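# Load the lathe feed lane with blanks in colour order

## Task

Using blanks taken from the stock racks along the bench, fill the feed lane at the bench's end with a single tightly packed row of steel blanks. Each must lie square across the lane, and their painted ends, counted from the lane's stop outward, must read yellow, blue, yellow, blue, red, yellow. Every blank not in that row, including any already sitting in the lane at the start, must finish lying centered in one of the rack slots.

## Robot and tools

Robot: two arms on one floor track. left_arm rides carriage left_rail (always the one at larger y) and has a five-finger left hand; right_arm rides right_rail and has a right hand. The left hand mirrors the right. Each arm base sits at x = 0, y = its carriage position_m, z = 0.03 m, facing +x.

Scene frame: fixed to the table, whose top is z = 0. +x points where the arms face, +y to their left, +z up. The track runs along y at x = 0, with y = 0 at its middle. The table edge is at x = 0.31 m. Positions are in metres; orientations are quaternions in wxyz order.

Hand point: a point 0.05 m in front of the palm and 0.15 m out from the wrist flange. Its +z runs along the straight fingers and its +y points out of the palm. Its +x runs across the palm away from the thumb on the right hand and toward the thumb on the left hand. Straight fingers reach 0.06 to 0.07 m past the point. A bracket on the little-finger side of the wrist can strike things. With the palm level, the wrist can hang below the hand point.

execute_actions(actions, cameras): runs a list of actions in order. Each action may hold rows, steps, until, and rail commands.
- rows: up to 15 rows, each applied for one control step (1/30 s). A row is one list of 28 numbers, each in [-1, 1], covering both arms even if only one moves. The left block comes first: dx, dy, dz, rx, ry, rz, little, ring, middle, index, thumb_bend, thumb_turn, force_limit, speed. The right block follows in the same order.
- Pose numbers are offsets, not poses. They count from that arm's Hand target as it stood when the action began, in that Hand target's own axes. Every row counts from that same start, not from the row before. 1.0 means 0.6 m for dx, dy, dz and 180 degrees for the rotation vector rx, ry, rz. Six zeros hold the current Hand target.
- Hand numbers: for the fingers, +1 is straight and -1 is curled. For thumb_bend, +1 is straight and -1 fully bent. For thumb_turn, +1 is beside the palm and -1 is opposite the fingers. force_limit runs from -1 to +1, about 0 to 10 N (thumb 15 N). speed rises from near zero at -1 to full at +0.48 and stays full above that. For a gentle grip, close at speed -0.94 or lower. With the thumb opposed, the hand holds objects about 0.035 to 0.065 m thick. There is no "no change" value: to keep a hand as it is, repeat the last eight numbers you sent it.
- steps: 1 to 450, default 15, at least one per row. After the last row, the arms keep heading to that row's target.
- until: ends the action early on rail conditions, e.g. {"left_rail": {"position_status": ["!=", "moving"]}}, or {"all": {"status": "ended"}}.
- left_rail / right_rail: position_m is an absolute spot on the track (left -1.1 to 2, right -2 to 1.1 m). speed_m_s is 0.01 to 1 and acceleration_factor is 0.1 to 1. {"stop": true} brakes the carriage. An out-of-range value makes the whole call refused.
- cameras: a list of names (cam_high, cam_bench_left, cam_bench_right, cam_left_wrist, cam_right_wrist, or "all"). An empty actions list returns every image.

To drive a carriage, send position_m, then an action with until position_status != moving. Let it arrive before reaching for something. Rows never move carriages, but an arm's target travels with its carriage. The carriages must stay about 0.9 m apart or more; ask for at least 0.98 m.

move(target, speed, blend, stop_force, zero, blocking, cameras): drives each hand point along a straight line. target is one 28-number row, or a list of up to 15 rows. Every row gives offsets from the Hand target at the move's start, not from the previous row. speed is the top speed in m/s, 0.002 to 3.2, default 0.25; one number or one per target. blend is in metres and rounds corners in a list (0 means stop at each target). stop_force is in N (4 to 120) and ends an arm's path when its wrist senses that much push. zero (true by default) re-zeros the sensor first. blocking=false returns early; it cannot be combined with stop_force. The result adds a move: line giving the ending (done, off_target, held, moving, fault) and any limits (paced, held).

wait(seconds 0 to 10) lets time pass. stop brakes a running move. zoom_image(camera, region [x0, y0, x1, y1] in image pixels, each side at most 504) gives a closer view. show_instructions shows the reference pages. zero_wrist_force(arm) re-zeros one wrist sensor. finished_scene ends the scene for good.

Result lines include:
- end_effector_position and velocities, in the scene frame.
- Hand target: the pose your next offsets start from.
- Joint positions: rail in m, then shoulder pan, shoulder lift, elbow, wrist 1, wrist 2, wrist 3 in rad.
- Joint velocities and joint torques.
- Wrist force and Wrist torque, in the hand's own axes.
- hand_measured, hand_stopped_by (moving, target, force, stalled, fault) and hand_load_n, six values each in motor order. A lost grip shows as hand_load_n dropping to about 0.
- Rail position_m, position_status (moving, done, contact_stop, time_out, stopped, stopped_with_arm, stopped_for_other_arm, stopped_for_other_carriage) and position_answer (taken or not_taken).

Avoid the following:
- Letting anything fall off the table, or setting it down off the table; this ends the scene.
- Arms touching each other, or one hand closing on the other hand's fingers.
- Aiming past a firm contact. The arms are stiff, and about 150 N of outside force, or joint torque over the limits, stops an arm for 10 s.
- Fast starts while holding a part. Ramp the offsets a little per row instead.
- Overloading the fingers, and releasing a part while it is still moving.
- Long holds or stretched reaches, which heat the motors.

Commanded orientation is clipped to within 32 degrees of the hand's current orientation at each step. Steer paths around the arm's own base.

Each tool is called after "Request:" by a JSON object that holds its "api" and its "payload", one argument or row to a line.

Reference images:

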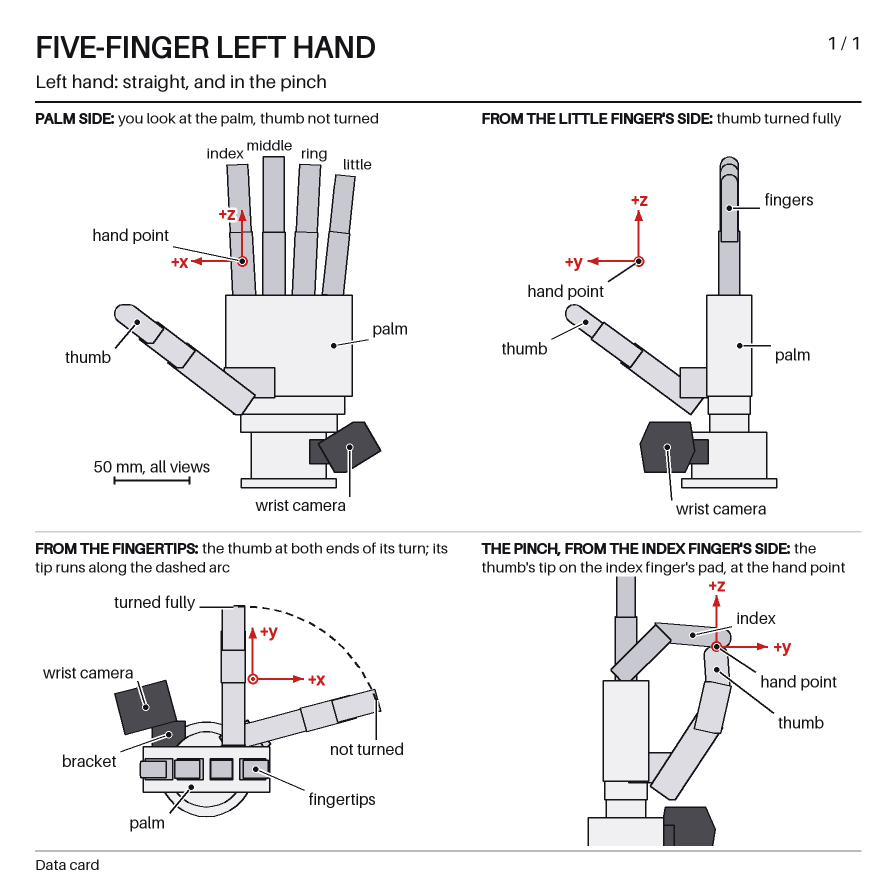

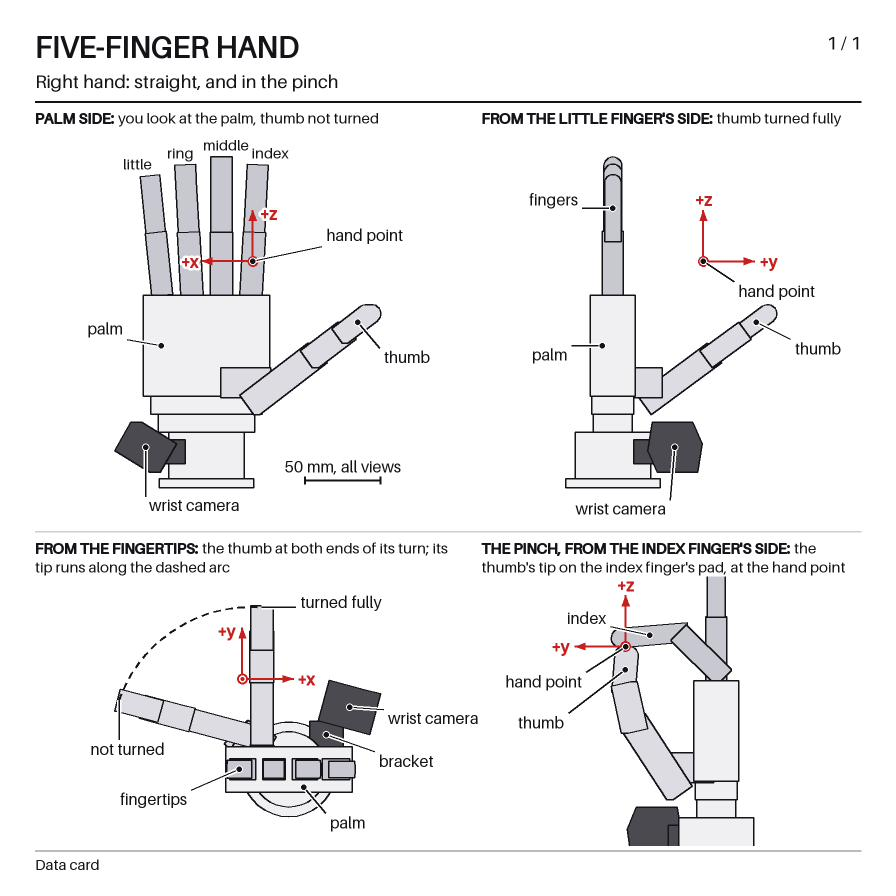

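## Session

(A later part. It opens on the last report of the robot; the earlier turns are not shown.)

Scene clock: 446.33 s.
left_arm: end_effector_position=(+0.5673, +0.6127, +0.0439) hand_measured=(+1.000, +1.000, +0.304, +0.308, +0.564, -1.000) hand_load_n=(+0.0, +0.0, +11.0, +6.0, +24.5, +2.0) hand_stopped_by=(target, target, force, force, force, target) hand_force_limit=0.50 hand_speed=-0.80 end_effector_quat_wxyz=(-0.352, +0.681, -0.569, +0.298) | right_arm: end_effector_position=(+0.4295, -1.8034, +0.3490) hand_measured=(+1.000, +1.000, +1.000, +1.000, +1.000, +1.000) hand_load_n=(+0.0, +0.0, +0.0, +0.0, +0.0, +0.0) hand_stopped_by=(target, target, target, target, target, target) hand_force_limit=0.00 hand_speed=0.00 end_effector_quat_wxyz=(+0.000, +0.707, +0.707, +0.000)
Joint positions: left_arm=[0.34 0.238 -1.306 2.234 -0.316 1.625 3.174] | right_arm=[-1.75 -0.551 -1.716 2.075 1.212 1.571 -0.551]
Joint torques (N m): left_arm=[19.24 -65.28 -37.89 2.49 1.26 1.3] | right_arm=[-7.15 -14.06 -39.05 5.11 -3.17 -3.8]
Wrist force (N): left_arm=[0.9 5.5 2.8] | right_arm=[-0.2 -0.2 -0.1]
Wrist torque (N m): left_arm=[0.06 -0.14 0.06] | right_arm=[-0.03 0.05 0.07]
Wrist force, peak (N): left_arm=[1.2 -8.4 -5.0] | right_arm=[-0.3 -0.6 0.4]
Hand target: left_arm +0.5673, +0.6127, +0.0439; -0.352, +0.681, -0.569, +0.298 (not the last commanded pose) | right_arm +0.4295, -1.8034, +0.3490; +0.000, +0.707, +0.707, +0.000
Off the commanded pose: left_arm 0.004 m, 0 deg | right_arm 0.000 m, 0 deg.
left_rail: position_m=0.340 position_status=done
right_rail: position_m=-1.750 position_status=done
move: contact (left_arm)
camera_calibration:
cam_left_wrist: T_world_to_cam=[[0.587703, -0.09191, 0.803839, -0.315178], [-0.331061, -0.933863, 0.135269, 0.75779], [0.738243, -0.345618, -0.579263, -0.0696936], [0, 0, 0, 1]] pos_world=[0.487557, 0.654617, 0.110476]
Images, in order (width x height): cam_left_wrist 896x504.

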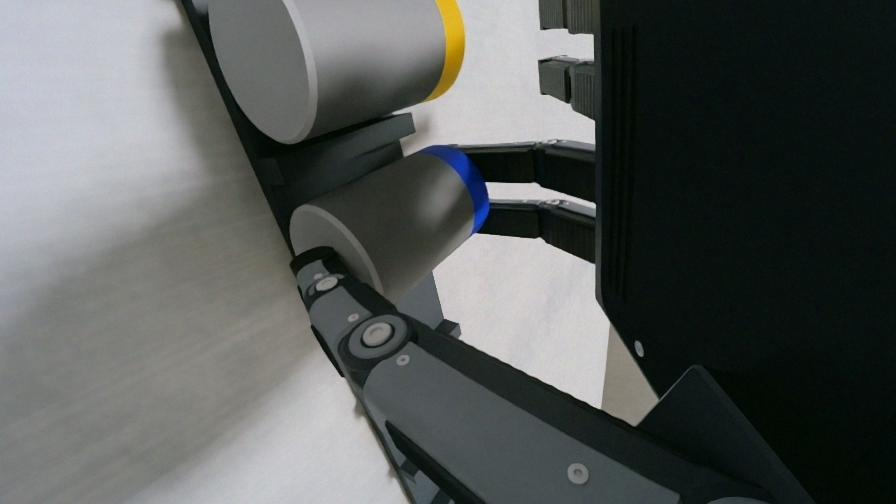

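Request:
{"api": "move", "payload": {
  "target": [
    [0,0.0007,0.0005,0,0,0,1,1,0.8,0.8,0.9,-1,0.5,-0.5,0,0,0,0,0,0,1,1,1,1,1,1,0,0],
    [0,-0.205,-0.1435,0,0,0,1,1,1,1,0.9,-1,0.5,0,0,0,0,0,0,0,1,1,1,1,1,1,0,0]
  ],
  "speed": 0.25,
  "cameras": ["cam_left_wrist"]
}}

Request:
{"api": "zoom_image", "payload": {
  "camera": "cam_left_wrist",
  "region": [60, 60, 460, 400]
}}

Scene clock: 464.73 s.
left_arm: end_effector_position=(+0.5673, +0.6134, +0.1941) hand_measured=(+1.000, +1.000, +1.000, +1.000, +0.900, -1.000) hand_load_n=(+0.0, +0.0, +0.0, +0.0, -0.5, +0.0) hand_stopped_by=(target, target, target, target, target, target) hand_force_limit=0.50 hand_speed=0.00 end_effector_quat_wxyz=(-0.352, +0.681, -0.569, +0.298) | right_arm: end_effector_position=(+0.4295, -1.8034, +0.3490) hand_measured=(+1.000, +1.000, +1.000, +1.000, +1.000, +1.000) hand_load_n=(+0.0, +0.0, +0.0, +0.0, -0.5, +0.0) hand_stopped_by=(target, target, target, target, target, target) hand_force_limit=0.00 hand_speed=0.00 end_effector_quat_wxyz=(+0.000, +0.707, +0.707, +0.000)
Joint positions: left_arm=[0.34 0.24 -1.514 2.124 0.002 1.626 3.175] | right_arm=[-1.75 -0.551 -1.716 2.075 1.212 1.571 -0.551]
Joint torques (N m): left_arm=[-12.11 -53.29 -43.14 2.15 -1.63 2.41] | right_arm=[-5.73 -12.71 -38.64 5.32 -3.18 -3.89]
Wrist force (N): left_arm=[1.3 0.7 -1.5] | right_arm=[-0.3 -0.4 -0.2]
Wrist torque (N m): left_arm=[0.08 -0.22 -0.10] | right_arm=[-0.05 0.07 0.07]
Wrist force, peak (N): left_arm=[1.1 5.9 3.0] | right_arm=[-0.7 -0.3 0.1]
Hand target: left_arm +0.5673, +0.6134, +0.1941; -0.352, +0.681, -0.569, +0.298 | right_arm +0.4295, -1.8034, +0.3490; +0.000, +0.707, +0.707, +0.000
Off the commanded pose: left_arm 0.000 m, 0 deg | right_arm 0.000 m, 0 deg.
left_rail: position_m=0.340 position_status=done
right_rail: position_m=-1.750 position_status=done
move: done
camera_calibration:
cam_left_wrist: T_world_to_cam=[[0.587703, -0.09191, 0.803839, -0.43585], [-0.331061, -0.933863, 0.135269, 0.738126], [0.738243, -0.345618, -0.579263, 0.0175535], [0, 0, 0, 1]] pos_world=[0.487557, 0.655317, 0.260676]
Images, in order (width x height): cam_left_wrist 896x504.

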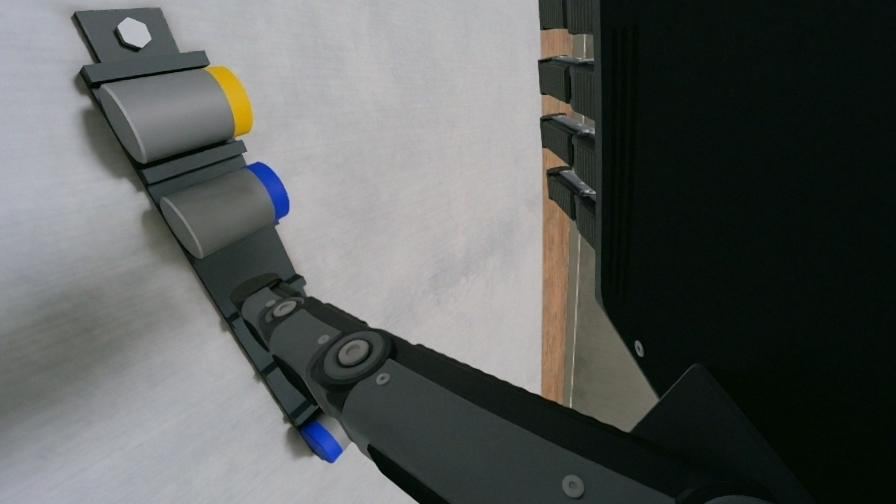

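Scaled by 1.260 from the camera's 896x504 image, which has a finer 1280x720 frame.

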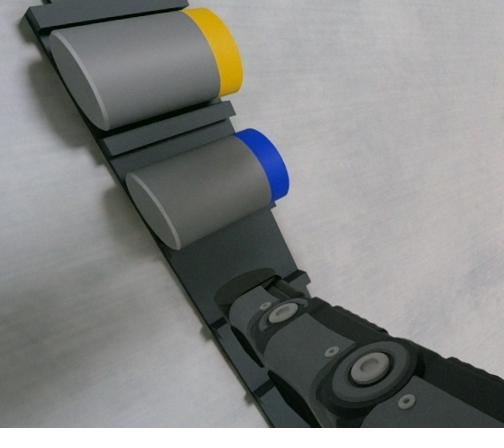

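Request:
{"api": "execute_actions", "payload": {
  "actions": [
    {"left_rail":{"position_m":1.95,"acceleration_factor":1},"right_rail":{"position_m":-1.95},"steps":200,"until":{"all":{"status":"ended"}}}
  ],
  "cameras": ["cam_left_wrist"]
}}

Scene clock: 522.23 s.
left_arm: end_effector_position=(+0.5674, +2.2234, +0.1941) hand_measured=(+1.000, +1.000, +1.000, +1.000, +0.900, -1.000) hand_load_n=(+0.0, -0.5, +0.0, +0.0, +0.0, +0.0) hand_stopped_by=(target, target, target, target, target, target) hand_force_limit=0.50 hand_speed=0.00 end_effector_quat_wxyz=(-0.352, +0.681, -0.569, +0.298) | right_arm: end_effector_position=(+0.4295, -2.0034, +0.3490) hand_measured=(+1.000, +1.000, +1.000, +1.000, +1.000, +1.000) hand_load_n=(+0.0, +0.0, +0.0, +0.0, -0.5, +0.0) hand_stopped_by=(target, target, target, target, target, target) hand_force_limit=0.00 hand_speed=0.00 end_effector_quat_wxyz=(+0.000, +0.707, +0.707, +0.000)
Joint positions: left_arm=[1.95 0.24 -1.514 2.124 0.002 1.626 3.175] | right_arm=[-1.95 -0.551 -1.716 2.075 1.212 1.571 -0.551]
Joint torques (N m): left_arm=[12.49 -37.04 -35.15 0.24 0.73 1.75] | right_arm=[13.52 -31.99 -37.23 4.96 0.67 -4.11]
Wrist force (N): left_arm=[1.6 0.9 -1.2] | right_arm=[-0.2 -0.3 -0.1]
Wrist torque (N m): left_arm=[0.10 -0.26 -0.09] | right_arm=[-0.05 0.05 0.07]
Wrist force, peak (N): left_arm=[3.4 1.2 -1.4] | right_arm=[-2.1 -0.2 -0.1]
Hand target: left_arm +0.5673, +2.2234, +0.1941; -0.352, +0.681, -0.569, +0.298 | right_arm +0.4295, -2.0034, +0.3490; +0.000, +0.707, +0.707, +0.000
Off the commanded pose: left_arm 0.000 m, 0 deg | right_arm 0.000 m, 0 deg.
left_rail: position_m=1.950 position_status=done
right_rail: position_m=-1.950 position_status=done
camera_calibration:
cam_left_wrist: T_world_to_cam=[[0.587676, -0.0919855, 0.80385, -0.287693], [-0.331108, -0.933856, 0.135203, 2.24167], [0.738244, -0.345618, -0.579262, 0.573997], [0, 0, 0, 1]] pos_world=[0.487557, 2.26532, 0.260676]
Images, in order (width x height): cam_left_wrist 896x504.

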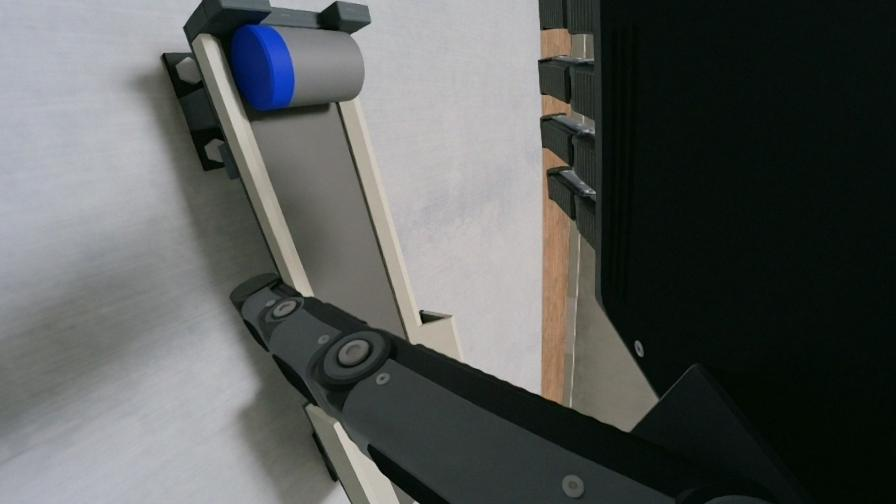

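Request:
{"api": "move", "payload": {
  "target": [
    [-0.1035,0.0332,0.1285,0,0.0278,0.0195,1,1,1,1,0.9,-1,0.5,0,-0.08,0.16,0.1,0,0,0.5,1,1,1,1,0.9,-1,0.5,0],
    [-0.1035,0.0332,0.1285,0,0.0278,0.0195,1,1,1,1,0.9,-1,0.5,0,-0.165,0.328,0.265,0.037,0.44,0.8445,1,1,1,1,0.9,-1,0.5,0]
  ],
  "speed": 0.5,
  "blend": [0.05,0],
  "cameras": ["cam_left_wrist","cam_right_wrist"]
}}

Scene clock: 536.47 s.
left_arm: end_effector_position=(+0.6074, +2.2933, +0.1332) hand_measured=(+1.000, +1.000, +1.000, +1.000, +0.900, -1.000) hand_load_n=(+0.0, +0.0, +0.0, +0.0, +0.0, +0.0) hand_stopped_by=(target, target, target, target, target, target) hand_force_limit=0.50 hand_speed=0.00 end_effector_quat_wxyz=(-0.336, +0.649, -0.604, +0.316) | right_arm: end_effector_position=(+0.6263, -2.1025, +0.1900) hand_measured=(+1.000, +1.000, +1.000, +1.000, +0.900, -1.000) hand_load_n=(+0.0, +0.0, +0.0, +0.0, +0.0, +0.0) hand_stopped_by=(target, target, target, target, target, target) hand_force_limit=0.50 hand_speed=0.00 end_effector_quat_wxyz=(-0.353, +0.677, -0.573, +0.298)
Joint positions: left_arm=[1.95 0.391 -1.302 2.005 -0.066 1.836 3.327] | right_arm=[-1.95 -0.801 -1.399 2.05 0.238 0.829 2.447]
Joint torques (N m): left_arm=[19.1 -43.12 -40.55 -0.62 2.79 2.37] | right_arm=[11.92 -64.16 -20.69 0.41 1.9 3.07]
Wrist force (N): left_arm=[1.1 1.3 -0.7] | right_arm=[0.0 -0.1 0.1]
Wrist torque (N m): left_arm=[0.24 -0.19 -0.23] | right_arm=[0.07 -0.03 -0.11]
Wrist force, peak (N): left_arm=[1.6 1.6 -1.2] | right_arm=[0.4 -0.8 0.7]
Hand target: left_arm +0.6074, +2.2933, +0.1332; -0.336, +0.649, -0.604, +0.316 | right_arm +0.6263, -2.1025, +0.1900; -0.353, +0.677, -0.573, +0.298
Off the commanded pose: left_arm 0.000 m, 0 deg | right_arm 0.000 m, 0 deg.
left_rail: position_m=1.950 position_status=done
right_rail: position_m=-1.950 position_status=done
move: done
camera_calibration:
cam_left_wrist: T_world_to_cam=[[0.574145, -0.154043, 0.804132, -0.10539], [-0.42873, -0.893291, 0.134987, 2.29471], [0.69753, -0.422258, -0.578922, 0.733753], [0, 0, 0, 1]] pos_world=[0.532507, 2.34344, 0.199776]
cam_right_wrist: T_world_to_cam=[[-0.47194, -0.355408, -0.80682, -0.296261], [-0.667614, 0.741773, 0.063759, 1.97356], [0.575816, 0.568734, -0.587347, 1.06], [0, 0, 0, 1]] pos_world=[0.56739, -2.17209, 0.257729]
Images, in order (width x height): cam_left_wrist 896x504, cam_right_wrist 896x504.

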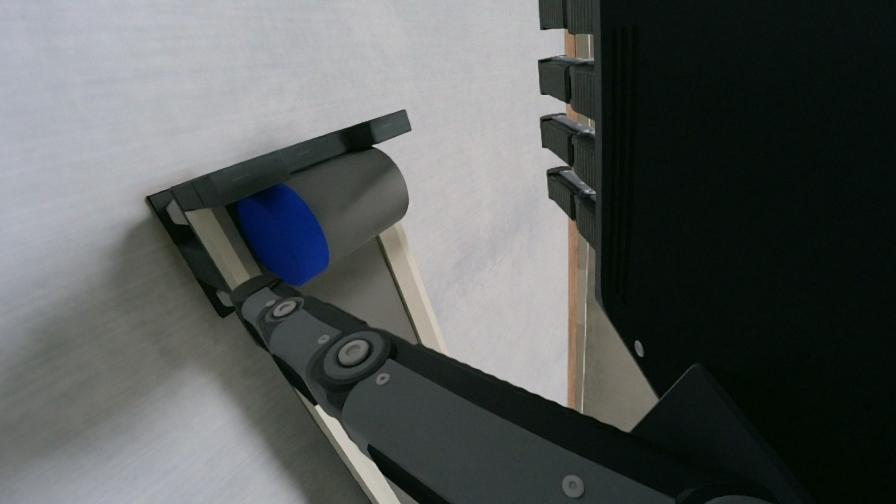

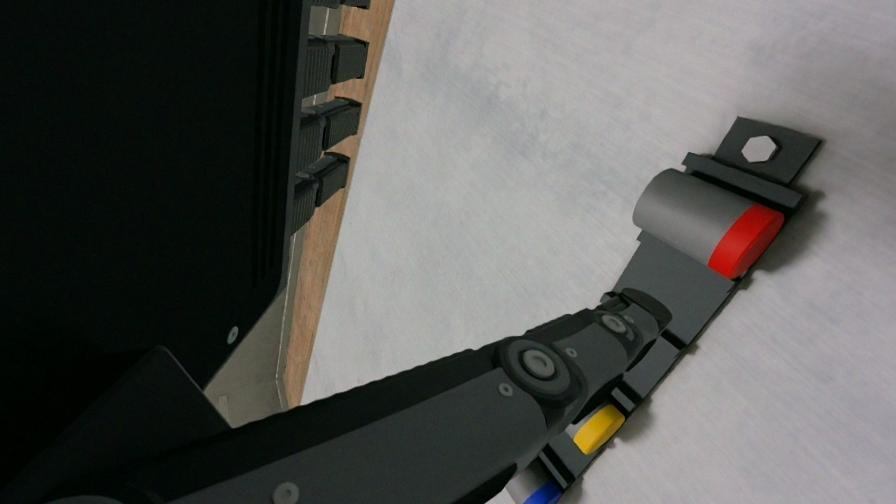

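Request:
{"api": "move", "payload": {
  "target": [
    [0,0.061,0.0428,0,0,0,1,1,1,1,0.9,-1,0.5,0,0.0172,0.1458,0.0825,0,0,0,1,1,1,1,0.9,-1,0.5,0],
    [0,0.061,0.0428,0,0,0,1,1,0.8,0.8,0.57,-1,0.5,-0.3,0.0172,0.1458,0.0825,0,0,0,1,1,1,1,0.9,-1,0.5,0],
    [0,0.061,0.0428,0,0,0,1,1,0.1,0.1,0.57,-1,0.6,-0.75,0.0172,0.1458,0.0825,0,0,0,1,1,1,1,0.9,-1,0.5,0]
  ],
  "speed": 0.2,
  "cameras": ["cam_left_wrist","cam_right_wrist"]
}}

Request:
{"api": "zoom_image", "payload": {
  "camera": "cam_right_wrist",
  "region": [460, 60, 860, 360]
}}

Scene clock: 561.30 s.
left_arm: end_effector_position=(+0.6075, +2.2931, +0.0885) hand_measured=(+1.000, +1.000, +0.326, +0.320, +0.574, -1.000) hand_load_n=(+0.0, +0.0, +11.5, +8.5, +11.5, +0.5) hand_stopped_by=(target, target, force, force, target, target) hand_force_limit=0.60 hand_speed=-0.75 end_effector_quat_wxyz=(-0.336, +0.649, -0.604, +0.316) | right_arm: end_effector_position=(+0.6186, -2.1142, +0.0899) hand_measured=(+1.000, +1.000, +1.000, +1.000, +0.900, -1.000) hand_load_n=(+0.0, +0.0, +0.0, +0.0, +0.0, +0.0) hand_stopped_by=(target, target, target, target, target, target) hand_force_limit=0.50 hand_speed=0.00 end_effector_quat_wxyz=(-0.353, +0.677, -0.573, +0.298)
Joint positions: left_arm=[1.95 0.391 -1.247 2.033 -0.149 1.835 3.327] | right_arm=[-1.95 -0.83 -1.269 2.12 0.06 0.811 2.416]
Joint torques (N m): left_arm=[-2.86 -45.31 -19.59 7.64 0.07 -1.52] | right_arm=[-9.55 -41.51 -16.32 0.95 -3.95 -2.95]
Wrist force (N): left_arm=[1.3 -16.0 1.6] | right_arm=[0.4 -0.2 -0.2]
Wrist torque (N m): left_arm=[0.29 -0.27 0.06] | right_arm=[0.09 -0.08 0.10]
Wrist force, peak (N): left_arm=[1.7 -17.1 2.7] | right_arm=[-0.1 -1.2 -0.7]
Hand target: left_arm +0.6074, +2.2931, +0.0885; -0.336, +0.649, -0.604, +0.316 | right_arm +0.6186, -2.1142, +0.0899; -0.353, +0.677, -0.573, +0.298
Off the commanded pose: left_arm 0.000 m, 0 deg | right_arm 0.000 m, 0 deg.
left_rail: position_m=1.950 position_status=done
right_rail: position_m=-1.950 position_status=done
move: done
camera_calibration:
cam_left_wrist: T_world_to_cam=[[0.574054, -0.154081, 0.80419, -0.069406], [-0.428786, -0.893273, 0.13493, 2.30061], [0.697571, -0.422282, -0.578854, 0.707746], [0, 0, 0, 1]] pos_world=[0.532607, 2.34324, 0.155076]
cam_right_wrist: T_world_to_cam=[[-0.471883, -0.355414, -0.80685, -0.384856], [-0.667596, 0.741795, 0.0636837, 1.98353], [0.575883, 0.568701, -0.587314, 1.01218], [0, 0, 0, 1]] pos_world=[0.55969, -2.18379, 0.157629]
Images, in order (width x height): cam_left_wrist 896x504, cam_right_wrist 896x504.

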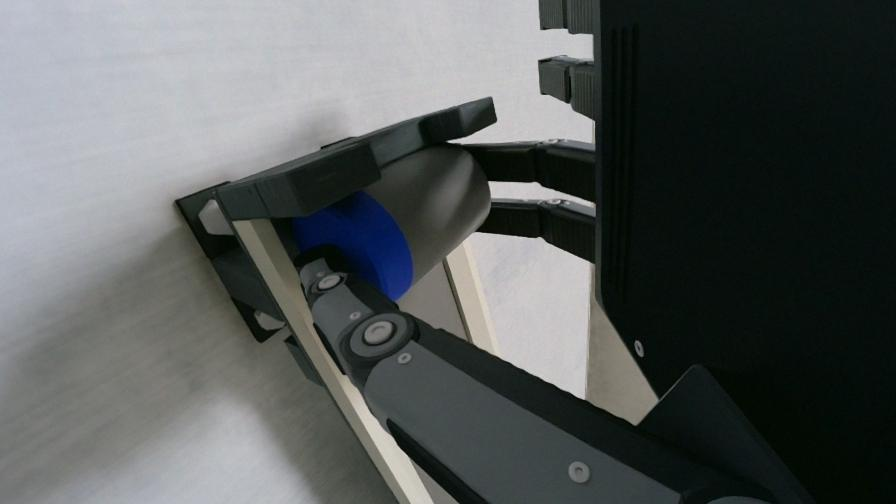

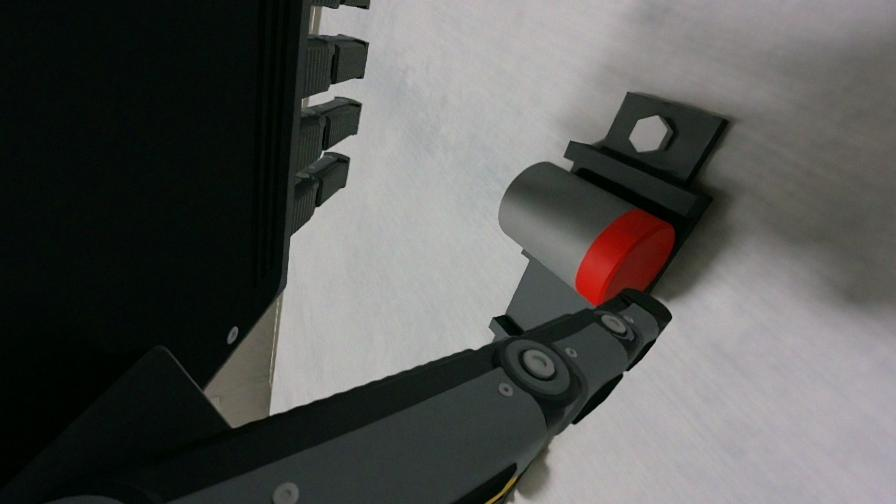

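Scaled by 1.260 from the camera's 896x504 image, which has a finer 1280x720 frame.

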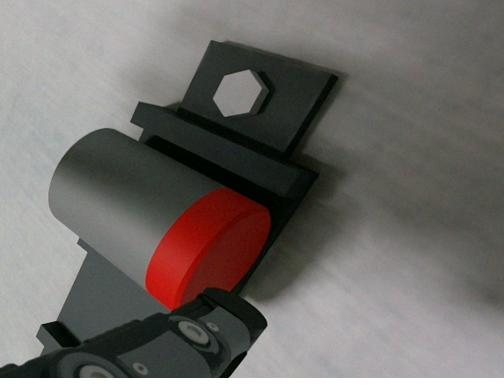

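Request:
{"api": "move", "payload": {
  "target": [
    [0,-0.0006,0.0008,0,0,0,1,1,0.1,0.1,0.57,-1,0.6,-0.75,0,0.0546,0.0383,0,0,0,1,1,1,1,0.9,-1,0.5,0],
    [0,-0.0143,-0.0088,0,0,0,1,1,0.1,0.1,0.57,-1,0.6,-0.75,0,0.0546,0.0383,0,0,0,1,1,1,1,0.9,-1,0.5,0]
  ],
  "speed": 0.05,
  "cameras": ["cam_left_wrist","cam_right_wrist"]
}}

Request:
{"api": "zoom_image", "payload": {
  "camera": "cam_right_wrist",
  "region": [400, 60, 760, 360]
}}

Scene clock: 580.70 s.
left_arm: end_effector_position=(+0.6081, +2.2931, +0.0984) hand_measured=(+1.000, +1.000, +0.326, +0.320, +0.574, -1.000) hand_load_n=(+0.0, +0.0, +5.0, +4.0, +14.5, +1.0) hand_stopped_by=(target, target, force, force, target, target) hand_force_limit=0.60 hand_speed=-0.75 end_effector_quat_wxyz=(-0.336, +0.649, -0.604, +0.316) | right_arm: end_effector_position=(+0.6187, -2.1141, +0.0499) hand_measured=(+1.000, +1.000, +1.000, +1.000, +0.900, -1.000) hand_load_n=(+0.0, +0.0, +0.5, +0.0, +0.0, +0.0) hand_stopped_by=(target, target, target, target, target, target) hand_force_limit=0.50 hand_speed=0.00 end_effector_quat_wxyz=(-0.353, +0.677, -0.573, +0.298)
Joint positions: left_arm=[1.95 0.391 -1.259 2.026 -0.13 1.835 3.327] | right_arm=[-1.95 -0.83 -1.209 2.138 -0.018 0.811 2.416]
Joint torques (N m): left_arm=[9.24 -79.08 -43.63 2.45 1.76 -0.06] | right_arm=[10.43 -39.05 -14.01 0.38 1.67 3.74]
Wrist force (N): left_arm=[1.2 6.0 2.0] | right_arm=[0.1 -0.2 0.1]
Wrist torque (N m): left_arm=[0.19 -0.26 -0.17] | right_arm=[0.05 -0.03 0.06]
Wrist force, peak (N): left_arm=[1.0 -17.3 2.6] | right_arm=[0.0 -0.9 -0.6]
Hand target: left_arm +0.6080, +2.2932, +0.0985; -0.336, +0.649, -0.604, +0.316 | right_arm +0.6187, -2.1141, +0.0499; -0.353, +0.677, -0.573, +0.298
Off the commanded pose: left_arm 0.000 m, 0 deg | right_arm 0.000 m, 0 deg.
left_rail: position_m=1.950 position_status=done
right_rail: position_m=-1.950 position_status=done
move: done
camera_calibration:
cam_left_wrist: T_world_to_cam=[[0.574184, -0.154068, 0.804099, -0.0777236], [-0.428761, -0.893273, 0.135012, 2.29955], [0.697479, -0.422288, -0.578962, 0.71325], [0, 0, 0, 1]] pos_world=[0.533106, 2.34334, 0.164976]
cam_right_wrist: T_world_to_cam=[[-0.471883, -0.355414, -0.80685, -0.41713], [-0.667596, 0.741795, 0.0636837, 1.98608], [0.575883, 0.568701, -0.587314, 0.98869], [0, 0, 0, 1]] pos_world=[0.55969, -2.18379, 0.117629]
Images, in order (width x height): cam_left_wrist 896x504, cam_right_wrist 896x504.

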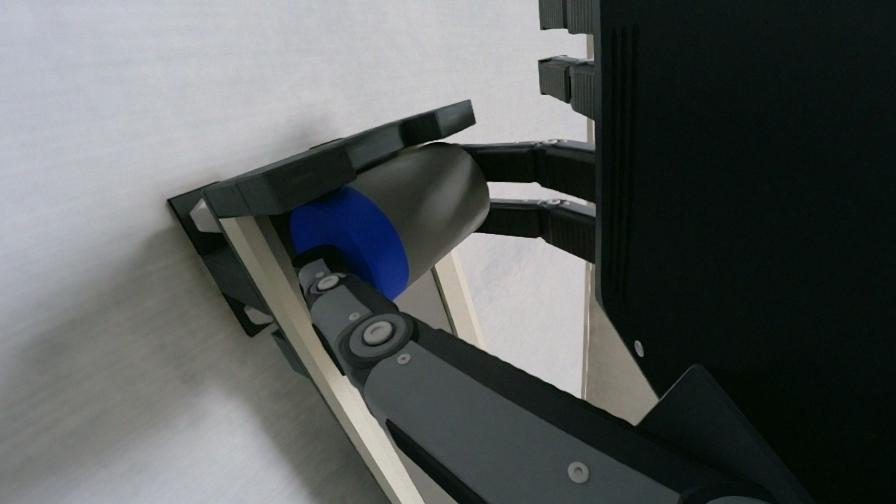

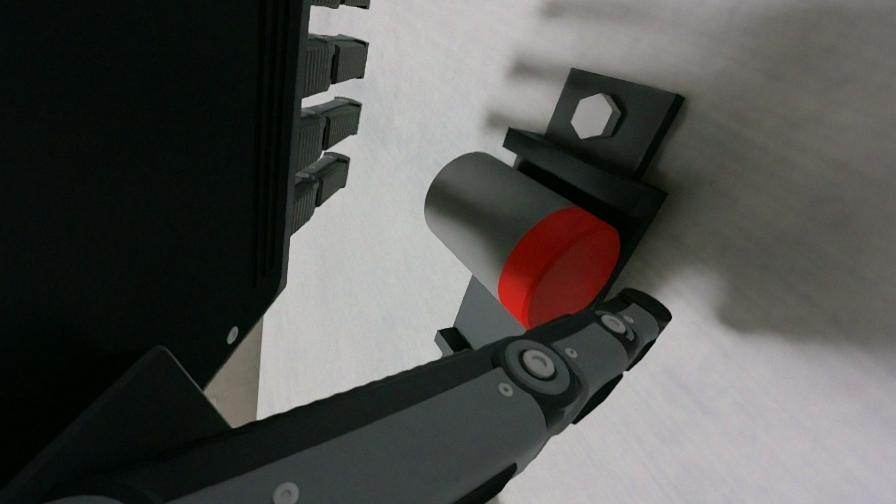

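Scaled by 1.400 from the camera's 896x504 image, which has a finer 1280x720 frame.

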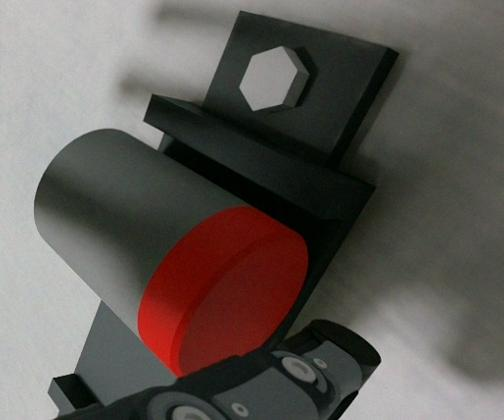

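Request:
{"api": "move", "payload": {
  "target": [
    [0,0,0,0,0,0,1,1,0.05,0.05,0.57,-1,0.5,-0.8,0.0063,0.0101,0.0057,0,-0.0086,-0.0061,1,1,1,1,0.9,-1,0.5,0],
    [0,-0.2184,-0.153,0,-0.0278,-0.0195,1,1,0.05,0.05,0.57,-1,0.5,-0.8,0.0063,0.0101,0.0057,0,-0.0086,-0.0061,1,1,0.8,0.8,0.57,-1,0.5,-0.3],
    [0,-0.2184,-0.153,0,-0.0278,-0.0195,1,1,0.05,0.05,0.57,-1,0.5,-0.8,0.0063,0.0101,0.0057,0,-0.0086,-0.0061,1,1,0.1,0.1,0.57,-1,0.6,-0.75]
  ],
  "speed": 0.2,
  "cameras": ["cam_right_wrist"]
}}

Scene clock: 600.97 s.
left_arm: end_effector_position=(+0.6080, +2.2939, +0.2585) hand_measured=(+1.000, +1.000, +0.310, +0.292, +0.576, -1.000) hand_load_n=(-0.5, +0.0, +5.5, +11.5, +21.0, -0.5) hand_stopped_by=(target, target, force, force, target, target) hand_force_limit=0.50 hand_speed=-0.80 end_effector_quat_wxyz=(-0.352, +0.681, -0.569, +0.298) | right_arm: end_effector_position=(+0.6187, -2.1180, +0.0430) hand_measured=(+1.000, +1.000, +0.320, +0.320, +0.574, -1.000) hand_load_n=(+0.0, +0.0, +11.0, +8.5, +16.5, -0.5) hand_stopped_by=(target, target, force, force, target, target) hand_force_limit=0.60 hand_speed=-0.75 end_effector_quat_wxyz=(-0.358, +0.687, -0.561, +0.292)
Joint positions: left_arm=[1.95 0.357 -1.448 1.92 0.147 1.721 3.243] | right_arm=[-1.95 -0.841 -1.182 2.124 0.003 0.785 2.368]
Joint torques (N m): left_arm=[-10.5 -66.84 -50.4 2.24 -1.06 -1.83] | right_arm=[-1.81 -44.57 -15.94 2.8 -0.29 -3.46]
Wrist force (N): left_arm=[1.4 5.6 2.7] | right_arm=[1.0 -12.4 -5.4]
Wrist torque (N m): left_arm=[0.11 -0.23 0.16] | right_arm=[-0.03 -0.02 0.03]
Wrist force, peak (N): left_arm=[1.3 7.6 3.4] | right_arm=[0.9 -15.7 -0.4]
Hand target: left_arm +0.6080, +2.2939, +0.2585; -0.352, +0.681, -0.569, +0.298 | right_arm +0.6186, -2.1180, +0.0430; -0.358, +0.687, -0.561, +0.292
Off the commanded pose: left_arm 0.000 m, 0 deg | right_arm 0.000 m, 0 deg.
left_rail: position_m=1.950 position_status=done
right_rail: position_m=-1.950 position_status=done
move: done
camera_calibration:
cam_right_wrist: T_world_to_cam=[[-0.459752, -0.370998, -0.806839, -0.464578], [-0.691827, 0.719267, 0.0634853, 1.95665], [0.55678, 0.58738, -0.58735, 1.0382], [0, 0, 0, 1]] pos_world=[0.562025, -2.18953, 0.11073]
Images, in order (width x height): cam_right_wrist 896x504.

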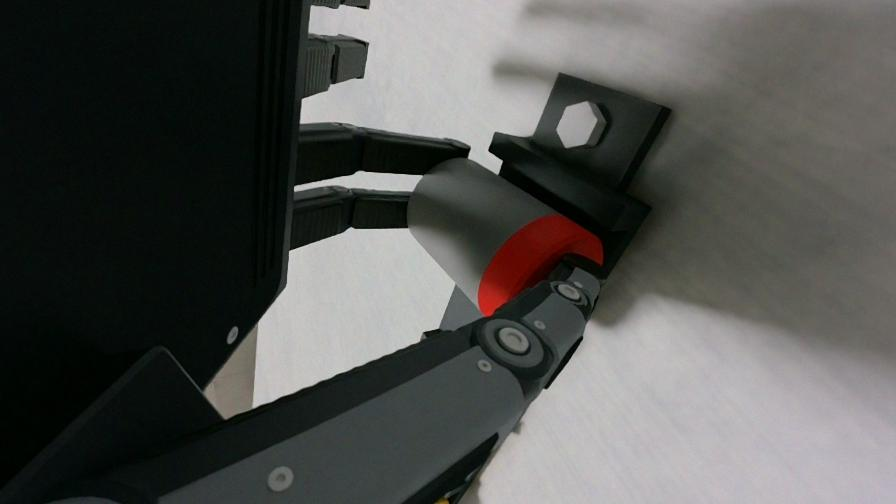

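Request:
{"api": "move", "payload": {
  "target": [-0.0088,0.0292,-0.0416,0,0,0,1,1,0.05,0.05,0.57,-1,0.5,-0.8,0,-0.2457,-0.1722,0,0.0073,0.0051,1,1,0.1,0.1,0.57,-1,0.6,-0.75],
  "speed": 0.2,
  "cameras": ["cam_right_wrist"]
}}

Scene clock: 608.20 s.
left_arm: end_effector_position=(+0.5771, +2.2938, +0.2585) hand_measured=(+1.000, +1.000, +0.310, +0.292, +0.576, -1.000) hand_load_n=(+0.0, +0.0, +6.0, +11.5, +21.0, -1.0) hand_stopped_by=(target, target, force, force, target, target) hand_force_limit=0.50 hand_speed=-0.80 end_effector_quat_wxyz=(-0.352, +0.681, -0.569, +0.298) | right_arm: end_effector_position=(+0.6184, -2.1180, +0.2229) hand_measured=(+1.000, +1.000, +0.320, +0.320, +0.574, -1.000) hand_load_n=(+0.0, +0.0, +7.5, +5.5, +20.0, +0.0) hand_stopped_by=(target, target, force, force, target, target) hand_force_limit=0.60 hand_speed=-0.75 end_effector_quat_wxyz=(-0.354, +0.679, -0.571, +0.297)
Joint positions: left_arm=[1.95 0.379 -1.487 1.964 0.144 1.739 3.255] | right_arm=[-1.95 -0.837 -1.427 2.019 0.327 0.804 2.403]
Joint torques (N m): left_arm=[18.43 -66.31 -29.64 -2.08 2.5 2] | right_arm=[-10.46 -68.63 -39.8 4.29 0.97 -3.46]
Wrist force (N): left_arm=[1.4 5.5 2.1] | right_arm=[0.3 4.8 3.5]
Wrist torque (N m): left_arm=[0.21 -0.23 -0.18] | right_arm=[0.09 -0.07 -0.04]
Wrist force, peak (N): left_arm=[1.7 5.6 3.1] | right_arm=[1.1 -13.2 -5.9]
Hand target: left_arm +0.5771, +2.2938, +0.2585; -0.352, +0.681, -0.569, +0.298 | right_arm +0.6184, -2.1181, +0.2230; -0.354, +0.679, -0.571, +0.297
Off the commanded pose: left_arm 0.000 m, 0 deg | right_arm 0.000 m, 0 deg.
left_rail: position_m=1.950 position_status=done
right_rail: position_m=-1.950 position_status=done
move: done
camera_calibration:
cam_right_wrist: T_world_to_cam=[[-0.470066, -0.357813, -0.806851, -0.285198], [-0.67134, 0.73841, 0.0636565, 1.97302], [0.57301, 0.571594, -0.587316, 1.10049], [0, 0, 0, 1]] pos_world=[0.559911, -2.18798, 0.290629]
Images, in order (width x height): cam_right_wrist 896x504.

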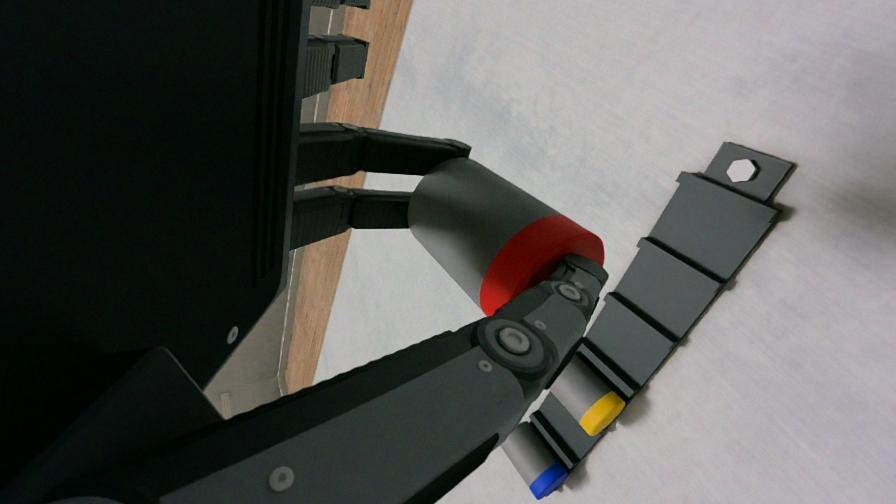

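Request:
{"api": "execute_actions", "payload": {
  "actions": [
    {"left_rail":{"position_m":0.217,"acceleration_factor":0.7},"right_rail":{"position_m":-0.8,"acceleration_factor":0.7},"steps":200,"until":{"all":{"status":"ended"}}}
  ],
  "cameras": ["cam_left_wrist"]
}}

Scene clock: 613.30 s.
left_arm: end_effector_position=(+0.5771, +0.5608, +0.2585) hand_measured=(+1.000, +1.000, +0.310, +0.292, +0.576, -1.000) hand_load_n=(+0.0, +0.0, +6.0, +11.5, +21.0, -0.5) hand_stopped_by=(target, target, force, force, target, target) hand_force_limit=0.50 hand_speed=-0.80 end_effector_quat_wxyz=(-0.352, +0.681, -0.569, +0.298) | right_arm: end_effector_position=(+0.6184, -0.9681, +0.2230) hand_measured=(+1.000, +1.000, +0.320, +0.320, +0.574, -1.000) hand_load_n=(+0.0, -0.5, +7.5, +5.5, +20.0, +0.0) hand_stopped_by=(target, target, force, force, target, target) hand_force_limit=0.60 hand_speed=-0.75 end_effector_quat_wxyz=(-0.354, +0.679, -0.571, +0.297)
Joint positions: left_arm=[0.217 0.379 -1.487 1.964 0.144 1.739 3.255] | right_arm=[-0.8 -0.837 -1.427 2.019 0.328 0.804 2.403]
Joint torques (N m): left_arm=[-7.12 -53.49 -38.28 1.43 0.21 1.52] | right_arm=[-6.74 -40.84 -38.36 0.47 -4.31 -3.23]
Wrist force (N): left_arm=[1.7 5.5 2.2] | right_arm=[0.0 5.1 3.4]
Wrist torque (N m): left_arm=[0.21 -0.27 -0.17] | right_arm=[0.14 -0.02 -0.01]
Wrist force, peak (N): left_arm=[3.6 6.0 1.8] | right_arm=[2.4 5.0 3.4]
Hand target: left_arm +0.5771, +0.5608, +0.2585; -0.352, +0.681, -0.569, +0.298 | right_arm +0.6184, -0.9681, +0.2230; -0.354, +0.679, -0.571, +0.297
Off the commanded pose: left_arm 0.000 m, 0 deg | right_arm 0.000 m, 0 deg.
left_rail: position_m=0.217 position_status=done
right_rail: position_m=-0.800 position_status=done
camera_calibration:
cam_left_wrist: T_world_to_cam=[[0.587703, -0.09191, 0.803839, -0.498152], [-0.331061, -0.933863, 0.135269, 0.683505], [0.738243, -0.345618, -0.579263, 0.0295176], [0, 0, 0, 1]] pos_world=[0.497257, 0.602717, 0.325076]
Images, in order (width x height): cam_left_wrist 896x504.

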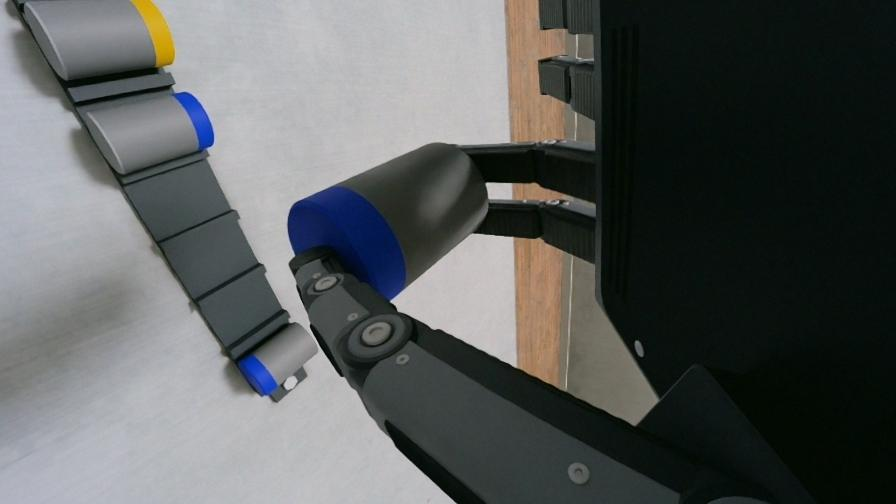

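Request:
{"api": "move", "payload": {
  "target": [0,0.2641,0.1851,0,0,0,1,1,0.05,0.05,0.57,-1,0.5,-0.8,0,0,0,0,0,0,1,1,0.1,0.1,0.57,-1,0.6,-0.75],
  "speed": 0.25,
  "cameras": ["cam_left_wrist"]
}}

Request:
{"api": "zoom_image", "payload": {
  "camera": "cam_left_wrist",
  "region": [180, 60, 520, 340]
}}

Scene clock: 617.97 s.
left_arm: end_effector_position=(+0.5772, +0.5598, +0.0651) hand_measured=(+1.000, +1.000, +0.310, +0.292, +0.576, -1.000) hand_load_n=(+0.0, +0.0, +5.5, +11.5, +21.0, -0.5) hand_stopped_by=(target, target, force, force, target, target) hand_force_limit=0.50 hand_speed=-0.80 end_effector_quat_wxyz=(-0.352, +0.681, -0.569, +0.298) | right_arm: end_effector_position=(+0.6184, -0.9681, +0.2230) hand_measured=(+1.000, +1.000, +0.320, +0.320, +0.574, -1.000) hand_load_n=(+0.0, +0.0, +7.5, +5.5, +20.0, +0.0) hand_stopped_by=(target, target, force, force, target, target) hand_force_limit=0.60 hand_speed=-0.75 end_effector_quat_wxyz=(-0.354, +0.679, -0.571, +0.297)
Joint positions: left_arm=[0.217 0.377 -1.268 2.121 -0.231 1.738 3.254] | right_arm=[-0.8 -0.837 -1.427 2.019 0.328 0.804 2.403]
Joint torques (N m): left_arm=[16.15 -46.61 -19.81 -1.58 1.2 -2.44] | right_arm=[8.52 -39.6 -40.3 0.74 -3.88 -3.18]
Wrist force (N): left_arm=[0.7 5.8 2.1] | right_arm=[0.0 4.6 3.7]
Wrist torque (N m): left_arm=[0.19 -0.07 -0.04] | right_arm=[0.05 -0.03 -0.02]
Wrist force, peak (N): left_arm=[1.0 8.0 3.7] | right_arm=[0.0 4.9 3.8]
Hand target: left_arm +0.5771, +0.5599, +0.0650; -0.352, +0.681, -0.569, +0.298 | right_arm +0.6184, -0.9681, +0.2230; -0.354, +0.679, -0.571, +0.297
Off the commanded pose: left_arm 0.000 m, 0 deg | right_arm 0.000 m, 0 deg.
left_rail: position_m=0.217 position_status=done
right_rail: position_m=-0.800 position_status=done
move: done
camera_calibration:
cam_left_wrist: T_world_to_cam=[[0.587647, -0.0920461, 0.803865, -0.342734], [-0.331217, -0.933818, 0.135202, 0.708824], [0.738219, -0.345705, -0.579242, -0.0828695], [0, 0, 0, 1]] pos_world=[0.497357, 0.601717, 0.131676]
Images, in order (width x height): cam_left_wrist 896x504.

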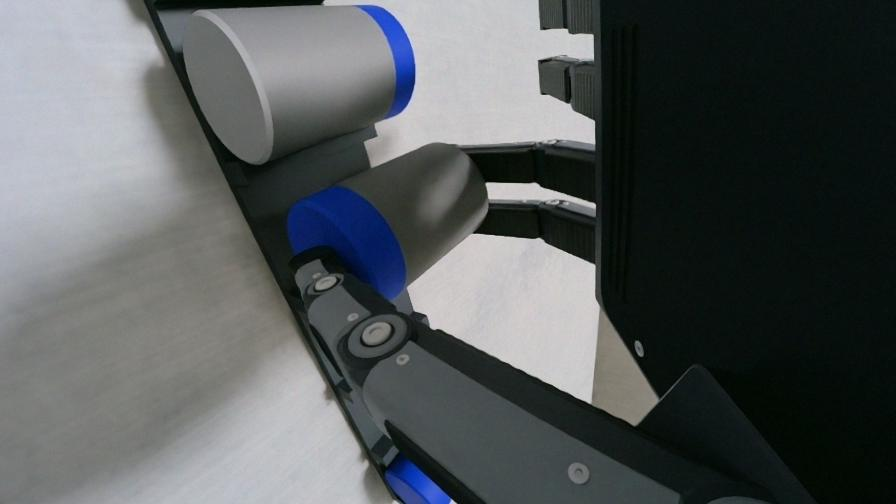

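Scaled by 1.482 from the camera's 896x504 image, which has a finer 1280x720 frame.

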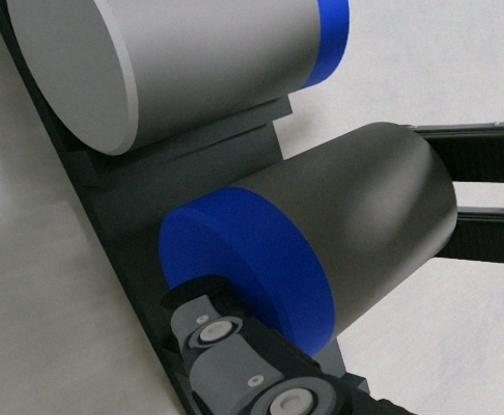

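Request:
{"api": "move", "payload": {
  "target": [0.0008,0.0341,0.0239,0,0,0,1,1,0.05,0.05,0.57,-1,0.5,-0.8,0,0,0,0,0,0,1,1,0.1,0.1,0.57,-1,0.6,-0.75],
  "speed": 0.03,
  "stop_force": 6,
  "cameras": []
}}

Scene clock: 622.00 s.
left_arm: end_effector_position=(+0.5772, +0.5594, +0.0440) hand_measured=(+1.000, +1.000, +0.310, +0.292, +0.576, -1.000) hand_load_n=(+0.0, +0.0, +5.0, +10.5, +21.5, -0.5) hand_stopped_by=(target, target, force, force, target, target) hand_force_limit=0.50 hand_speed=-0.80 end_effector_quat_wxyz=(-0.352, +0.681, -0.569, +0.298) | right_arm: end_effector_position=(+0.6184, -0.9681, +0.2230) hand_measured=(+1.000, +1.000, +0.320, +0.320, +0.574, -1.000) hand_load_n=(+0.0, +0.0, +7.5, +5.5, +20.0, +0.0) hand_stopped_by=(target, target, force, force, target, target) hand_force_limit=0.60 hand_speed=-0.75 end_effector_quat_wxyz=(-0.354, +0.679, -0.571, +0.297)
Joint positions: left_arm=[0.217 0.376 -1.238 2.132 -0.273 1.737 3.254] | right_arm=[-0.8 -0.837 -1.427 2.019 0.328 0.804 2.403]
Joint torques (N m): left_arm=[17.21 -72.36 -38.14 2.65 0.88 1.32] | right_arm=[4.17 -40.04 -39.37 0.75 -4.43 -3.87]
Wrist force (N): left_arm=[1.1 5.8 2.2] | right_arm=[0.1 4.6 3.7]
Wrist torque (N m): left_arm=[0.16 -0.18 0.00] | right_arm=[0.04 -0.05 -0.02]
Wrist force, peak (N): left_arm=[2.1 -7.6 -2.6] | right_arm=[0.2 5.0 3.8]
Hand target: left_arm +0.5772, +0.5594, +0.0440; -0.352, +0.681, -0.569, +0.298 (not the last commanded pose) | right_arm +0.6184, -0.9681, +0.2230; -0.354, +0.679, -0.571, +0.297
Off the commanded pose: left_arm 0.004 m, 0 deg | right_arm 0.000 m, 0 deg.
left_rail: position_m=0.217 position_status=done
right_rail: position_m=-0.800 position_status=done
move: contact (left_arm)
No camera images: "cameras" was empty.

Request:
{"api": "move", "payload": {
  "target": [
    [0,0.0011,0.0008,0,0,0,1,1,0.85,0.85,0.9,-1,0.5,-0.3,0,0,0,0,0,0,1,1,0.1,0.1,0.57,-1,0.6,-0.75],
    [0,-0.1174,-0.0823,0,0,0,1,1,0.85,0.85,0.9,-1,0.5,-0.3,0,0,0,0,0,0,1,1,0.1,0.1,0.57,-1,0.6,-0.75],
    [-0.1813,-0.0757,-0.0547,0,0,0,1,1,0.85,0.85,0.9,-1,0.5,-0.3,0,0,0,0,0,0,1,1,0.1,0.1,0.57,-1,0.6,-0.75],
    [-0.1813,0.0022,-0.0002,0,0,0,1,1,0.85,0.85,0.9,-1,0.5,-0.3,0,0,0,0,0,0,1,1,0.1,0.1,0.57,-1,0.6,-0.75],
    [-0.1813,0.0022,-0.0002,0,0,0,1,1,0.85,0.85,0.57,-1,0.5,-0.3,0,0,0,0,0,0,1,1,0.1,0.1,0.57,-1,0.6,-0.75],
    [-0.1813,0.0022,-0.0002,0,0,0,1,1,0.1,0.1,0.57,-1,0.6,-0.75,0,0,0,0,0,0,1,1,0.1,0.1,0.57,-1,0.6,-0.75]
  ],
  "speed": 0.25,
  "blend": [0,0.02,0.02,0,0,0],
  "cameras": ["cam_left_wrist"]
}}

Scene clock: 637.67 s.
left_arm: end_effector_position=(+0.5574, +0.6663, +0.0425) hand_measured=(+1.000, +1.000, +0.324, +0.310, +0.574, -1.000) hand_load_n=(+0.0, +0.0, +8.0, +11.5, +13.5, +0.0) hand_stopped_by=(target, target, force, force, target, target) hand_force_limit=0.60 hand_speed=-0.75 end_effector_quat_wxyz=(-0.352, +0.681, -0.569, +0.298) | right_arm: end_effector_position=(+0.6184, -0.9681, +0.2230) hand_measured=(+1.000, +1.000, +0.320, +0.320, +0.574, -1.000) hand_load_n=(+0.0, +0.0, +7.0, +5.5, +20.0, +0.0) hand_stopped_by=(target, target, force, force, target, target) hand_force_limit=0.60 hand_speed=-0.75 end_effector_quat_wxyz=(-0.354, +0.679, -0.571, +0.297)
Joint positions: left_arm=[0.217 0.576 -1.15 2 -0.199 1.898 3.376] | right_arm=[-0.8 -0.837 -1.427 2.019 0.328 0.804 2.403]
Joint torques (N m): left_arm=[15.67 -54.69 -16.68 6.98 -0.54 2.15] | right_arm=[3.54 -40.12 -39.75 1.22 -4.49 -3.71]
Wrist force (N): left_arm=[2.1 -16.4 -4.2] | right_arm=[0.1 4.7 3.8]
Wrist torque (N m): left_arm=[0.34 -0.28 -0.10] | right_arm=[0.06 -0.06 -0.01]
Wrist force, peak (N): left_arm=[1.7 -17.4 -2.8] | right_arm=[0.0 5.1 3.8]
Hand target: left_arm +0.5573, +0.6663, +0.0425; -0.352, +0.681, -0.569, +0.298 | right_arm +0.6184, -0.9681, +0.2230; -0.354, +0.679, -0.571, +0.297
Off the commanded pose: left_arm 0.000 m, 0 deg | right_arm 0.000 m, 0 deg.
left_rail: position_m=0.217 position_status=done
right_rail: position_m=-0.800 position_status=done
move: done
camera_calibration:
cam_left_wrist: T_world_to_cam=[[0.587555, -0.0919901, 0.803939, -0.303123], [-0.331127, -0.933858, 0.135146, 0.804858], [0.738332, -0.345611, -0.579153, -0.044622], [0, 0, 0, 1]] pos_world=[0.477557, 0.708317, 0.109076]
Images, in order (width x height): cam_left_wrist 896x504.

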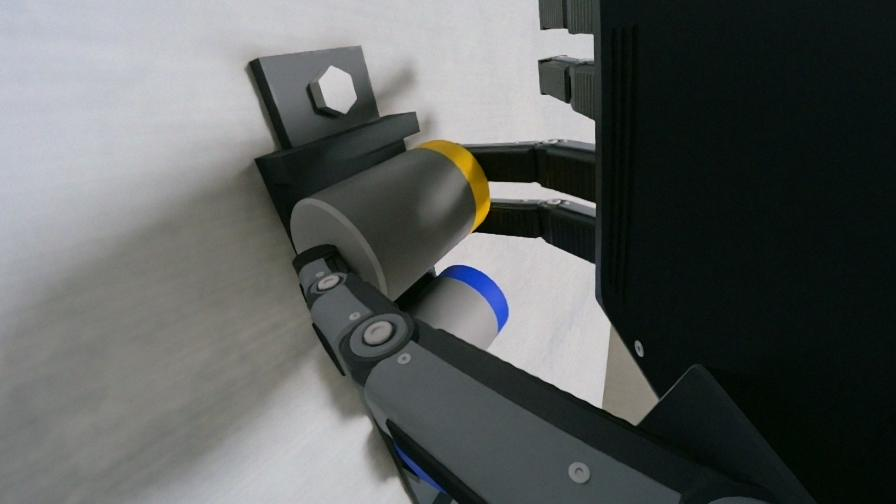

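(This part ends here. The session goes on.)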